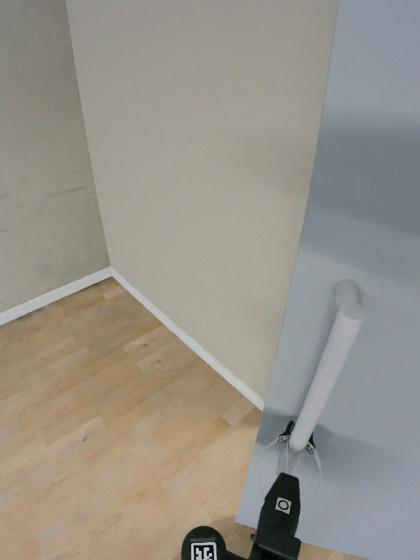

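Emit:
move(
  r2={"base": {"translate_m": 0.2, "strafe_m": -0.03}, "joints": {"wrist_yaw_rad": -0.68}, "speeds": {"wrist_yaw_rad": 0.1}, "pace": "slow", "contact_limits": {"translate_m": 0.6}},
  blocking=false,
  cameras=[],
)

Emit:
wait(
  seconds=3.0,
  cameras=["r2_head_camera"],
)

Scene clock: 948.70 s.
move: r2 moving
r1: as last shown
r1.base_tilt: forward=-1.6 right=+1.3
r1.lidar_m: 0.30 0.32 2.69 1.54 0.57 0.42 0.40 0.43 0.63 1.83 2.18 0.34
r1.motor_effort: lift_m=+24(24) arm_m=-4(4) wheel_0=+1(2) wheel_1=-1(1) wheel_2=+0(0)
r1.servo_current: wrist_yaw_rad=59(65) wrist_pitch_rad=46(46) wrist_roll_rad=39(65) gripper_m=52(59)
r1.wrist_depth_mm: 1281 1281 1308 1308 1281 1281 - / 1229 1281 1281 1281 1281 1255 - / 480 477 1255 1308 1281 1255 - / 488 484 1281 1281 1078 603 353 / 480 480 1255 1060 1042 1308 336 / 484 484 183 199 1060 1308 - / 484 484 172 180 162 - -
r2.base_odometry: x=-3.419 y=-0.654 heading=-2.897
r2.turned_by_wheels: +0.001
r2.turned_by_imu: +0.002
r2.base_tilt: forward=-0.6 right=+0.1
r2.lidar_m: 1.09 2.17 2.27 2.79 4.93 4.35 2.76 2.48 1.56 0.76 0.50 0.36
r2.base_status: translate_m moving; strafe_m moving
r2.joint_positions: lift_m=+0.800 arm_m=+0.000 wrist_yaw_rad=-0.510 wrist_pitch_rad=+0.001 wrist_roll_rad=+0.000 gripper_m=-0.029
r2.joint_status: wrist_yaw_rad moving
r2.measured_speeds: translate_m=+0.049 strafe_m=-0.007 rotate_rad=+0.002 lift_m=+0.000 arm_m=+0.000 wrist_yaw_rad=-0.084 wrist_pitch_rad=+0.000 wrist_roll_rad=+0.000
r2.motor_effort: lift_m=+20(21) arm_m=-4(4) wheel_0=+5(7) wheel_1=+6(7) wheel_2=-1(2)
r2.servo_current: wrist_yaw_rad=273(273) wrist_pitch_rad=39(52) wrist_roll_rad=39(59) gripper_m=111(111)
r2.contact_limits: translate_m 0.6
r2.hand_pose: x=+0.3800 y=-0.2171 z=+0.9777 quat_wxyz=(+0.968, +0.000, +0.001, -0.252) (m; r2's base frame)
r2.wrist_depth_mm: - - 237 164 247 254 258 / - - 238 164 249 255 259 / - - 239 165 250 256 262 / - - 240 166 251 257 263 / - - 243 167 253 259 263 / - - 186 167 181 260 266 / - - 244 - 257 262 267
pictures: none
No camera images: "cameras" was empty.

Scene clock: 951.50 s.
earlier move: r2 done
r1.base_odometry: x=-0.119 y=+2.467 heading=-2.351
r1.turned_by_wheels: +0.000
r1.turned_by_imu: +0.000
r1.base_tilt: forward=-1.6 right=+1.3
r1.lidar_m: 0.31 0.32 2.68 1.52 0.58 0.42 0.39 0.43 0.63 1.81 2.17 0.35
r1.base_status: not commanded
r1.joint_positions: lift_m=+1.170 arm_m=+0.000 wrist_yaw_rad=+0.001 wrist_pitch_rad=+1.568 wrist_roll_rad=+1.568 gripper_m=-0.019
r1.joint_status: not commanded
r1.measured_speeds: all 0
r1.motor_effort: lift_m=+24(24) arm_m=-4(4) wheel_0=+1(2) wheel_1=-1(1) wheel_2=+0(0)
r1.servo_current: wrist_yaw_rad=46(72) wrist_pitch_rad=39(52) wrist_roll_rad=46(65) gripper_m=52(59)
r1.hand_pose: x=+0.1718 y=-0.0874 z=+1.0594 quat_wxyz=(+0.502, +0.500, +0.500, -0.498) (m; r1's base frame)
r1.wrist_depth_mm: 1281 1255 1281 1255 1281 1255 - / 1281 1255 1255 1281 1281 1308 - / 484 477 1281 1281 1255 1281 - / 480 484 1281 1255 1078 603 353 / 488 484 1255 1060 1060 1255 336 / 480 488 183 198 1060 1281 - / 484 484 171 179 162 - -
r2.base_odometry: x=-3.608 y=-0.672 heading=-2.898
r2.turned_by_wheels: -0.001
r2.turned_by_imu: +0.000
r2.base_tilt: forward=-0.6 right=+0.1
r2.lidar_m: 0.91 1.86 2.16 2.64 5.08 4.82 2.92 2.61 1.28 0.62 0.46 0.35
r2.base_status: done
r2.joint_positions: lift_m=+0.800 arm_m=+0.000 wrist_yaw_rad=-0.664 wrist_pitch_rad=+0.001 wrist_roll_rad=+0.000 gripper_m=-0.029
r2.joint_status: all done
r2.measured_speeds: all 0
r2.motor_effort: lift_m=+21(21) arm_m=-3(4) wheel_0=-6(14) wheel_1=+5(8) wheel_2=-1(3)
r2.servo_current: wrist_yaw_rad=98(410) wrist_pitch_rad=39(52) wrist_roll_rad=46(59) gripper_m=111(117)
r2.contact_limits: translate_m 0.6
r2.hand_pose: x=+0.3442 y=-0.2465 z=+0.9777 quat_wxyz=(+0.945, +0.000, +0.000, -0.326) (m; r2's base frame)
r2.wrist_depth_mm: - - 238 162 248 253 257 / - - 239 163 248 255 259 / - - 240 165 251 255 259 / - - 241 167 251 257 260 / - - 242 167 254 257 264 / - - 186 166 179 260 265 / - - 245 - 256 264 265
wait: 2.80 of 3 s (r2 has come to rest)
pictures: r2_head_camera
Images, in order (width x height): r2_head_camera 420x560.

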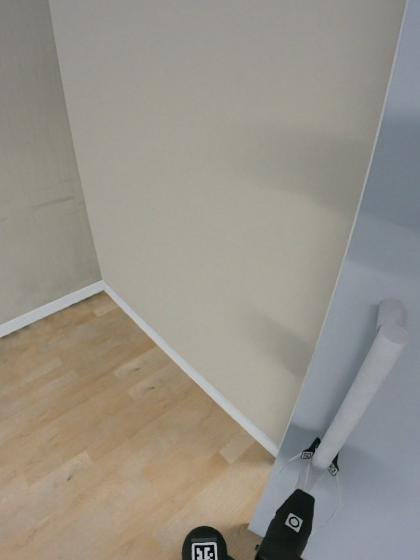

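Emit:
move(
  r2={"base": {"translate_m": 0.14, "strafe_m": -0.04}, "joints": {"wrist_yaw_rad": -0.82}, "speeds": {"wrist_yaw_rad": 0.1}, "pace": "slow", "contact_limits": {"translate_m": 0.5}},
  blocking=false,
  cameras=[],
)

Emit:
wait(
  seconds=2.5,
  cameras=["r2_head_camera"],
)

Scene clock: 959.93 s.
move: r2 moving
r1: as last shown
r1.lidar_m: 0.31 0.32 2.70 1.53 0.58 0.41 0.41 0.42 0.63 1.82 2.18 0.34
r1.servo_current: wrist_yaw_rad=72(72) wrist_pitch_rad=39(46) wrist_roll_rad=33(65) gripper_m=59(59)
r1.wrist_depth_mm: 1281 1255 1281 1308 1281 1281 - / 1281 1281 1255 1281 1255 1255 - / 488 480 1255 1281 1281 1281 - / 484 484 1255 1308 1078 597 353 / 480 484 1281 1078 1060 1308 336 / 480 484 182 198 1060 1281 - / 484 488 171 179 162 - -
r2.base_odometry: x=-3.621 y=-0.671 heading=-2.898
r2.turned_by_wheels: +0.000
r2.turned_by_imu: +0.001
r2.base_tilt: forward=-0.6 right=+0.1
r2.lidar_m: 0.92 1.80 2.14 2.64 5.07 4.82 2.90 2.63 1.27 0.62 0.44 0.35
r2.base_status: translate_m moving; strafe_m moving
r2.joint_positions: lift_m=+0.800 arm_m=+0.000 wrist_yaw_rad=-0.698 wrist_pitch_rad=+0.001 wrist_roll_rad=+0.000 gripper_m=-0.029
r2.joint_status: wrist_yaw_rad moving
r2.measured_speeds: translate_m=+0.048 strafe_m=-0.014 rotate_rad=+0.001 lift_m=+0.000 arm_m=+0.000 wrist_yaw_rad=-0.087 wrist_pitch_rad=+0.000 wrist_roll_rad=+0.000
r2.motor_effort: lift_m=+20(21) arm_m=-4(4) wheel_0=+4(5) wheel_1=+5(6) wheel_2=-4(5)
r2.servo_current: wrist_yaw_rad=117(189) wrist_pitch_rad=33(46) wrist_roll_rad=52(52) gripper_m=111(111)
r2.contact_limits: translate_m 0.5
r2.hand_pose: x=+0.3356 y=-0.2524 z=+0.9777 quat_wxyz=(+0.940, +0.000, +0.000, -0.342) (m; r2's base frame)
r2.wrist_depth_mm: - - 236 163 249 254 262 / - - 239 165 250 256 263 / - - 239 164 250 258 263 / - - 241 168 252 260 265 / - - 242 165 253 260 267 / - - 187 167 181 263 268 / - - 244 - 257 - 270
pictures: none
No camera images: "cameras" was empty.

Scene clock: 962.13 s.
earlier move: r2 done
r1.base_odometry: x=-0.119 y=+2.467 heading=-2.351
r1.turned_by_wheels: +0.000
r1.turned_by_imu: +0.000
r1.base_tilt: forward=-1.6 right=+1.3
r1.lidar_m: 0.31 0.32 2.67 1.52 0.57 0.42 0.40 0.43 0.64 1.85 2.19 0.34
r1.base_status: not commanded
r1.joint_positions: lift_m=+1.170 arm_m=+0.000 wrist_yaw_rad=+0.001 wrist_pitch_rad=+1.568 wrist_roll_rad=+1.568 gripper_m=-0.019
r1.joint_status: not commanded
r1.measured_speeds: all 0
r1.motor_effort: lift_m=+24(24) arm_m=-4(4) wheel_0=+1(2) wheel_1=-1(1) wheel_2=+0(0)
r1.servo_current: wrist_yaw_rad=39(72) wrist_pitch_rad=39(52) wrist_roll_rad=39(72) gripper_m=52(59)
r1.hand_pose: x=+0.1718 y=-0.0874 z=+1.0594 quat_wxyz=(+0.502, +0.500, +0.500, -0.498) (m; r1's base frame)
r1.wrist_depth_mm: 1255 1255 1255 1255 1281 1308 - / 1255 1255 1255 1281 1308 1281 - / 480 473 1281 1281 1281 1281 - / 484 484 1255 1255 1078 603 355 / 484 484 1281 1042 1060 1255 336 / 484 480 183 198 1060 1308 - / 484 484 171 179 162 - -
r2.base_odometry: x=-3.753 y=-0.666 heading=-2.899
r2.turned_by_wheels: -0.001
r2.turned_by_imu: -0.001
r2.base_tilt: forward=-0.7 right=+0.1
r2.lidar_m: 0.79 1.57 2.05 2.56 5.03 5.08 3.01 2.69 1.05 0.55 0.43 0.33
r2.base_status: done
r2.joint_positions: lift_m=+0.800 arm_m=+0.000 wrist_yaw_rad=-0.810 wrist_pitch_rad=+0.001 wrist_roll_rad=+0.000 gripper_m=-0.029
r2.joint_status: all done
r2.measured_speeds: all 0
r2.motor_effort: lift_m=+21(21) arm_m=-4(4) wheel_0=-8(9) wheel_1=+6(7) wheel_2=-4(5)
r2.servo_current: wrist_yaw_rad=72(241) wrist_pitch_rad=39(46) wrist_roll_rad=46(65) gripper_m=111(117)
r2.contact_limits: translate_m 0.5
r2.hand_pose: x=+0.3065 y=-0.2691 z=+0.9777 quat_wxyz=(+0.919, +0.000, +0.000, -0.394) (m; r2's base frame)
r2.wrist_depth_mm: 480 473 237 163 250 256 262 / - 473 238 164 250 257 263 / - 480 238 165 251 258 265 / - 473 240 166 253 262 267 / - 477 240 167 254 262 267 / - 480 185 167 178 263 270 / - - 243 - 257 263 271
wait: 2.20 of 2.5 s (r2 has come to rest)
pictures: r2_head_camera
Images, in order (width x height): r2_head_camera 420x560.

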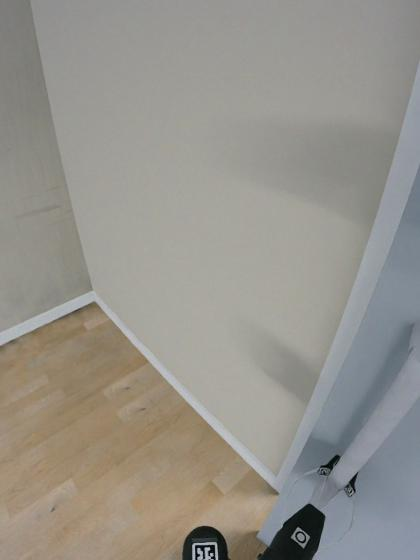

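Emit:
move(
  r2={"base": {"translate_m": 0.08, "strafe_m": -0.03}, "joints": {"wrist_yaw_rad": -0.9}, "speeds": {"wrist_yaw_rad": 0.1}, "pace": "slow", "contact_limits": {"translate_m": 0.4}},
  blocking=false,
  cameras=[],
)

Emit:
wait(
  seconds=1.5,
  cameras=["r2_head_camera", "r2_wrist_camera"],
)

Scene clock: 969.50 s.
move: r2 moving
r1: as last shown
r1.base_tilt: forward=-1.6 right=+1.2
r1.lidar_m: 0.30 0.32 2.71 1.52 0.57 0.43 0.40 0.43 0.64 1.85 2.18 0.33
r1.servo_current: wrist_yaw_rad=52(59) wrist_pitch_rad=39(52) wrist_roll_rad=46(65) gripper_m=52(52)
r1.wrist_depth_mm: 1281 1255 1281 1255 1281 1255 - / 1281 1281 1255 1255 1308 1281 - / 484 477 1255 1281 1281 1281 - / 480 484 1255 1281 1060 603 353 / 484 484 1308 1060 1060 1281 334 / 484 488 183 200 1060 1308 - / 480 484 171 179 162 - -
r2.base_odometry: x=-3.767 y=-0.665 heading=-2.899
r2.turned_by_wheels: +0.000
r2.turned_by_imu: +0.000
r2.base_tilt: forward=-0.7 right=+0.1
r2.lidar_m: 0.76 1.53 2.05 2.52 5.00 5.07 3.01 2.71 1.05 0.49 0.41 0.32
r2.base_status: translate_m moving; strafe_m moving
r2.joint_positions: lift_m=+0.800 arm_m=+0.000 wrist_yaw_rad=-0.845 wrist_pitch_rad=+0.001 wrist_roll_rad=+0.000 gripper_m=-0.029
r2.joint_status: wrist_yaw_rad moving
r2.measured_speeds: translate_m=+0.049 strafe_m=-0.019 rotate_rad=+0.003 lift_m=+0.000 arm_m=+0.000 wrist_yaw_rad=-0.087 wrist_pitch_rad=+0.000 wrist_roll_rad=+0.000
r2.motor_effort: lift_m=+20(21) arm_m=-4(4) wheel_0=-2(11) wheel_1=+7(7) wheel_2=-6(8)
r2.servo_current: wrist_yaw_rad=117(124) wrist_pitch_rad=33(46) wrist_roll_rad=39(52) gripper_m=104(117)
r2.contact_limits: translate_m 0.4
r2.hand_pose: x=+0.2968 y=-0.2738 z=+0.9777 quat_wxyz=(+0.912, +0.000, +0.000, -0.410) (m; r2's base frame)
r2.wrist_depth_mm: 469 455 236 162 251 259 267 / 466 459 236 163 252 259 266 / 466 466 237 165 253 262 270 / 473 466 240 167 254 263 271 / 480 466 241 167 256 267 272 / 480 473 186 166 178 267 274 / 484 473 240 - 259 271 276
pictures: none
No camera images: "cameras" was empty.

Scene clock: 971.00 s.
earlier move: r2 moving
r1.base_odometry: x=-0.119 y=+2.467 heading=-2.351
r1.turned_by_wheels: +0.000
r1.turned_by_imu: +0.000
r1.base_tilt: forward=-1.6 right=+1.3
r1.lidar_m: 0.32 0.32 2.71 1.53 0.57 0.42 0.39 0.42 0.62 1.85 2.18 0.33
r1.base_status: not commanded
r1.joint_positions: lift_m=+1.170 arm_m=+0.000 wrist_yaw_rad=+0.001 wrist_pitch_rad=+1.568 wrist_roll_rad=+1.568 gripper_m=-0.019
r1.joint_status: not commanded
r1.measured_speeds: all 0
r1.motor_effort: lift_m=+24(24) arm_m=-4(4) wheel_0=+1(2) wheel_1=-1(1) wheel_2=+0(0)
r1.servo_current: wrist_yaw_rad=59(59) wrist_pitch_rad=39(52) wrist_roll_rad=59(65) gripper_m=52(59)
r1.hand_pose: x=+0.1718 y=-0.0874 z=+1.0594 quat_wxyz=(+0.502, +0.500, +0.500, -0.498) (m; r1's base frame)
r1.wrist_depth_mm: 1281 1281 1281 1255 1281 1281 - / 1255 1281 1281 1281 1255 1281 - / 480 477 1281 1336 1281 1255 - / 484 480 1255 1281 1060 597 355 / 484 484 1255 1060 1060 1281 336 / 488 480 182 199 1042 1281 - / 480 484 171 179 162 - -
r2.base_odometry: x=-3.838 y=-0.656 heading=-2.899
r2.turned_by_wheels: -0.001
r2.turned_by_imu: -0.001
r2.base_tilt: forward=-0.6 right=+0.1
r2.lidar_m: 0.68 1.37 2.01 2.50 4.89 5.30 3.05 2.74 0.91 0.50 0.34 0.33
r2.base_status: translate_m moving; strafe_m moving
r2.joint_positions: lift_m=+0.800 arm_m=+0.000 wrist_yaw_rad=-0.899 wrist_pitch_rad=+0.001 wrist_roll_rad=+0.000 gripper_m=-0.029
r2.joint_status: all done
r2.measured_speeds: all 0
r2.motor_effort: lift_m=+20(21) arm_m=-4(4) wheel_0=-9(11) wheel_1=+6(7) wheel_2=-7(9)
r2.servo_current: wrist_yaw_rad=46(124) wrist_pitch_rad=33(46) wrist_roll_rad=46(59) gripper_m=111(117)
r2.contact_limits: translate_m 0.4
r2.hand_pose: x=+0.2821 y=-0.2801 z=+0.9777 quat_wxyz=(+0.901, +0.000, +0.000, -0.434) (m; r2's base frame)
r2.wrist_depth_mm: 382 382 235 162 250 258 266 / 384 384 236 165 251 260 267 / 387 389 237 167 254 262 270 / 392 387 238 164 253 263 271 / 394 389 240 168 255 264 272 / 394 392 184 167 182 267 274 / 399 394 241 - 260 268 276
wait: 1.50 s; no rest
pictures: r2_head_camera, r2_wrist_camera
Images, in order (width x height): r2_head_camera 420x560, r2_wrist_camera 616x392.

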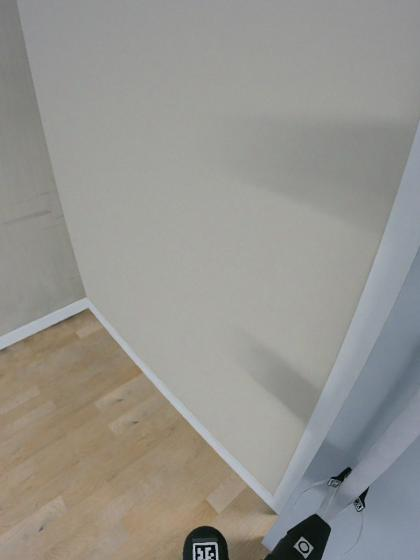

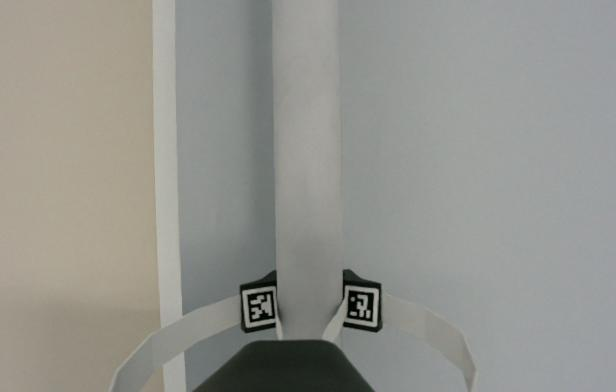

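Emit:
move(
  r2={"base": {"translate_m": 0.07, "strafe_m": -0.03}, "joints": {"wrist_yaw_rad": -0.96}, "speeds": {"wrist_yaw_rad": 0.1}, "pace": "slow", "contact_limits": {"translate_m": 0.35}},
  blocking=false,
  cameras=[],
)

Emit:
wait(
  seconds=2,
  cameras=["r2_head_camera", "r2_wrist_camera"],
)

Scene clock: 979.40 s.
earlier move: r2 done
move: r2 moving
r1: as last shown
r1.lidar_m: 0.33 0.32 2.70 1.50 0.57 0.42 0.40 0.43 0.61 1.84 2.20 0.35
r1.servo_current: wrist_yaw_rad=52(59) wrist_pitch_rad=39(52) wrist_roll_rad=59(59) gripper_m=59(59)
r1.wrist_depth_mm: 1255 1255 1255 1281 1281 1308 - / 1281 1255 1255 1281 1281 1281 - / 480 477 1255 1281 1308 1281 - / 480 484 1255 1229 1078 597 355 / 480 484 1281 1060 1078 1281 338 / 484 484 182 198 1060 1281 - / 484 480 171 179 162 - -
r2.base_odometry: x=-3.851 y=-0.654 heading=-2.900
r2.turned_by_wheels: +0.000
r2.turned_by_imu: +0.000
r2.base_tilt: forward=-0.7 right=+0.1
r2.lidar_m: 0.66 1.36 2.00 2.48 4.89 5.29 3.05 2.75 0.88 0.48 0.33 0.29
r2.base_status: translate_m moving; strafe_m moving
r2.joint_positions: lift_m=+0.800 arm_m=+0.000 wrist_yaw_rad=-0.938 wrist_pitch_rad=+0.001 wrist_roll_rad=+0.000 gripper_m=-0.029
r2.joint_status: wrist_yaw_rad moving
r2.measured_speeds: translate_m=+0.049 strafe_m=-0.021 rotate_rad=+0.002 lift_m=+0.000 arm_m=+0.000 wrist_yaw_rad=-0.105 wrist_pitch_rad=+0.000 wrist_roll_rad=+0.000
r2.motor_effort: lift_m=+20(21) arm_m=-3(4) wheel_0=-3(11) wheel_1=+5(8) wheel_2=-9(10)
r2.servo_current: wrist_yaw_rad=78(78) wrist_pitch_rad=39(46) wrist_roll_rad=59(59) gripper_m=104(117)
r2.contact_limits: translate_m 0.35
r2.hand_pose: x=+0.2710 y=-0.2842 z=+0.9777 quat_wxyz=(+0.892, +0.000, +0.000, -0.452) (m; r2's base frame)
r2.wrist_depth_mm: 370 370 234 162 253 263 273 / 370 373 235 163 254 263 272 / 373 375 236 164 256 266 276 / 375 377 236 166 256 267 277 / 379 377 239 167 258 267 278 / 382 382 186 167 179 272 279 / 382 379 240 - 262 267 282
pictures: none
No camera images: "cameras" was empty.

Scene clock: 980.87 s.
earlier move: r2 done
r1.base_odometry: x=-0.119 y=+2.467 heading=-2.351
r1.turned_by_wheels: +0.000
r1.turned_by_imu: +0.000
r1.base_tilt: forward=-1.6 right=+1.2
r1.lidar_m: 0.31 0.32 2.70 1.50 0.56 0.40 0.40 0.44 0.63 1.81 2.17 0.35
r1.base_status: not commanded
r1.joint_positions: lift_m=+1.170 arm_m=+0.000 wrist_yaw_rad=+0.001 wrist_pitch_rad=+1.568 wrist_roll_rad=+1.568 gripper_m=-0.019
r1.joint_status: not commanded
r1.measured_speeds: all 0
r1.motor_effort: lift_m=+24(24) arm_m=-4(4) wheel_0=+1(2) wheel_1=-1(1) wheel_2=+0(0)
r1.servo_current: wrist_yaw_rad=46(65) wrist_pitch_rad=39(52) wrist_roll_rad=39(72) gripper_m=46(59)
r1.hand_pose: x=+0.1718 y=-0.0874 z=+1.0594 quat_wxyz=(+0.502, +0.500, +0.500, -0.498) (m; r1's base frame)
r1.wrist_depth_mm: 1255 1255 1281 1255 1281 1281 - / 1281 1255 1281 1255 1281 1281 - / 484 480 1255 1281 1255 1281 - / 480 484 1308 1281 1078 603 355 / 480 484 1281 1060 1042 1281 336 / 477 480 183 198 1060 1255 - / 484 484 171 180 162 - -
r2.base_odometry: x=-3.913 y=-0.643 heading=-2.901
r2.turned_by_wheels: -0.001
r2.turned_by_imu: -0.005
r2.base_tilt: forward=-0.7 right=+0.1
r2.lidar_m: 0.61 1.16 1.99 2.46 4.74 5.37 3.09 2.77 0.83 0.47 0.32 0.40
r2.base_status: done
r2.joint_positions: lift_m=+0.800 arm_m=+0.000 wrist_yaw_rad=-0.964 wrist_pitch_rad=+0.001 wrist_roll_rad=+0.000 gripper_m=-0.029
r2.joint_status: all done
r2.measured_speeds: all 0
r2.motor_effort: lift_m=+20(21) arm_m=-4(4) wheel_0=-10(12) wheel_1=+6(8) wheel_2=-11(13)
r2.servo_current: wrist_yaw_rad=52(78) wrist_pitch_rad=39(46) wrist_roll_rad=46(59) gripper_m=104(117)
r2.contact_limits: translate_m 0.35
r2.hand_pose: x=+0.2637 y=-0.2867 z=+0.9777 quat_wxyz=(+0.886, +0.000, +0.000, -0.463) (m; r2's base frame)
r2.wrist_depth_mm: 306 300 233 163 252 260 270 / 306 303 236 164 253 262 271 / 310 303 236 165 255 263 273 / 312 306 237 166 256 265 274 / 315 307 237 167 256 267 277 / 315 309 236 167 179 270 278 / 314 307 240 - 259 268 279
wait: 1.47 of 2 s (r2 has come to rest)
pictures: r2_head_camera, r2_wrist_camera
Images, in order (width x height): r2_head_camera 420x560, r2_wrist_camera 616x392.

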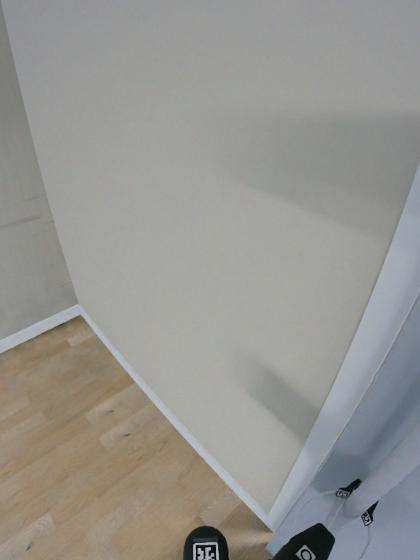

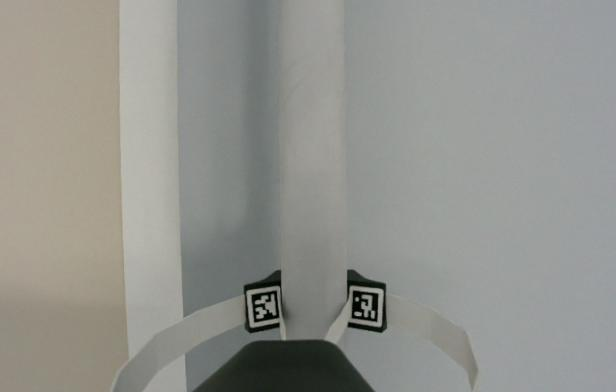

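Emit:
move(
  r2={"base": {"translate_m": 0.05, "strafe_m": -0.03}, "joints": {"wrist_yaw_rad": -1.0}, "speeds": {"wrist_yaw_rad": 0.1}, "pace": "slow", "contact_limits": {"translate_m": 0.3}},
  blocking=false,
  cameras=[],
)

Emit:
wait(
  seconds=2,
  cameras=["r2_wrist_camera"],
)

Scene clock: 986.23 s.
move: r2 moving
r1: as last shown
r1.lidar_m: 0.31 0.33 2.71 1.55 0.60 0.42 0.39 0.44 0.62 1.85 2.16 0.34
r1.servo_current: wrist_yaw_rad=52(59) wrist_pitch_rad=39(46) wrist_roll_rad=65(65) gripper_m=59(59)
r1.wrist_depth_mm: 1255 1281 1255 1281 1281 1308 - / 1255 1281 1281 1281 1255 1255 - / 480 477 1281 1281 1308 1281 - / 488 492 1281 1281 1078 597 353 / 488 484 1281 1060 1060 1281 336 / 480 488 184 199 1060 1308 - / 480 484 171 180 162 - -
r2.base_odometry: x=-3.927 y=-0.639 heading=-2.902
r2.turned_by_wheels: -0.001
r2.turned_by_imu: -0.001
r2.base_tilt: forward=-0.6 right=+0.1
r2.lidar_m: 0.57 1.14 1.98 2.44 4.76 5.38 3.12 2.78 0.80 0.47 0.29 0.40
r2.base_status: translate_m moving; strafe_m moving
r2.joint_positions: lift_m=+0.800 arm_m=+0.000 wrist_yaw_rad=-0.999 wrist_pitch_rad=+0.001 wrist_roll_rad=+0.000 gripper_m=-0.029
r2.joint_status: wrist_yaw_rad moving
r2.measured_speeds: translate_m=+0.045 strafe_m=-0.027 rotate_rad=-0.002 lift_m=+0.000 arm_m=+0.000 wrist_yaw_rad=-0.031 wrist_pitch_rad=+0.000 wrist_roll_rad=+0.000
r2.motor_effort: lift_m=+21(21) arm_m=-4(4) wheel_0=+2(16) wheel_1=+0(7) wheel_2=-11(13)
r2.servo_current: wrist_yaw_rad=52(78) wrist_pitch_rad=33(46) wrist_roll_rad=33(52) gripper_m=104(111)
r2.contact_limits: translate_m 0.3
r2.hand_pose: x=+0.2536 y=-0.2898 z=+0.9777 quat_wxyz=(+0.878, +0.000, +0.000, -0.479) (m; r2's base frame)
r2.wrist_depth_mm: 296 290 231 162 252 265 276 / 294 293 234 163 255 266 277 / 297 294 236 167 255 267 277 / 300 294 236 165 257 270 281 / 300 296 237 169 258 270 283 / 303 297 185 167 182 273 283 / 303 296 239 - 263 274 286
pictures: none
No camera images: "cameras" was empty.

Scene clock: 987.43 s.
earlier move: r2 done
r1.base_odometry: x=-0.119 y=+2.467 heading=-2.351
r1.turned_by_wheels: +0.000
r1.turned_by_imu: +0.000
r1.base_tilt: forward=-1.6 right=+1.3
r1.lidar_m: 0.30 0.32 2.69 1.54 0.58 0.42 0.39 0.42 0.63 1.83 2.20 0.36
r1.base_status: not commanded
r1.joint_positions: lift_m=+1.170 arm_m=+0.000 wrist_yaw_rad=+0.001 wrist_pitch_rad=+1.568 wrist_roll_rad=+1.568 gripper_m=-0.019
r1.joint_status: not commanded
r1.measured_speeds: all 0
r1.motor_effort: lift_m=+24(24) arm_m=-4(4) wheel_0=+1(2) wheel_1=-1(1) wheel_2=+0(0)
r1.servo_current: wrist_yaw_rad=59(65) wrist_pitch_rad=39(46) wrist_roll_rad=59(65) gripper_m=46(59)
r1.hand_pose: x=+0.1718 y=-0.0874 z=+1.0594 quat_wxyz=(+0.502, +0.500, +0.500, -0.498) (m; r1's base frame)
r1.wrist_depth_mm: 1255 1281 1281 1281 1281 1281 - / 1255 1255 1281 1308 1308 1308 - / 484 480 1255 1255 1281 1281 - / 484 480 1255 1255 1060 603 355 / 480 484 1281 1060 1060 1281 338 / 484 488 183 199 1060 1229 - / 484 484 171 180 162 - -
r2.base_odometry: x=-3.969 y=-0.626 heading=-2.903
r2.turned_by_wheels: -0.001
r2.turned_by_imu: -0.008
r2.base_tilt: forward=-0.7 right=+0.2
r2.lidar_m: 0.50 1.01 1.95 2.41 4.62 5.42 3.11 2.79 0.74 0.42 0.30 0.38
r2.base_status: done
r2.joint_positions: lift_m=+0.800 arm_m=+0.000 wrist_yaw_rad=-1.005 wrist_pitch_rad=+0.001 wrist_roll_rad=+0.000 gripper_m=-0.029
r2.joint_status: all done
r2.measured_speeds: all 0
r2.motor_effort: lift_m=+21(21) arm_m=-4(4) wheel_0=-10(16) wheel_1=-3(7) wheel_2=-11(14)
r2.servo_current: wrist_yaw_rad=46(78) wrist_pitch_rad=39(46) wrist_roll_rad=39(59) gripper_m=104(111)
r2.contact_limits: translate_m 0.3
r2.hand_pose: x=+0.2517 y=-0.2903 z=+0.9777 quat_wxyz=(+0.876, +0.000, +0.000, -0.482) (m; r2's base frame)
r2.wrist_depth_mm: 249 242 233 163 250 260 267 / 250 245 235 164 252 262 272 / 249 246 236 165 253 264 273 / 251 246 237 167 254 266 272 / 253 249 239 167 257 266 276 / 254 249 237 167 178 268 276 / 256 248 240 - 259 266 277
wait: 1.20 of 2 s (r2 has come to rest)
pictures: r2_wrist_camera
Images, in order (width x height): r2_wrist_camera 616x392.

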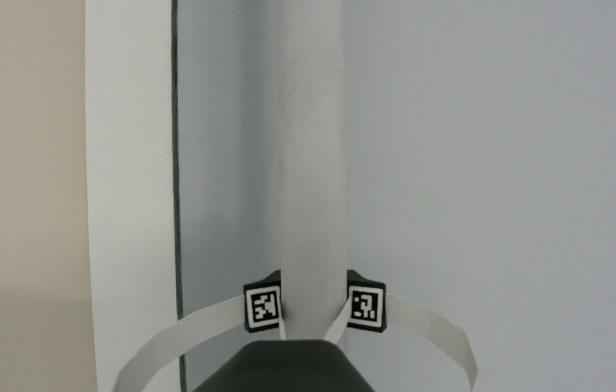

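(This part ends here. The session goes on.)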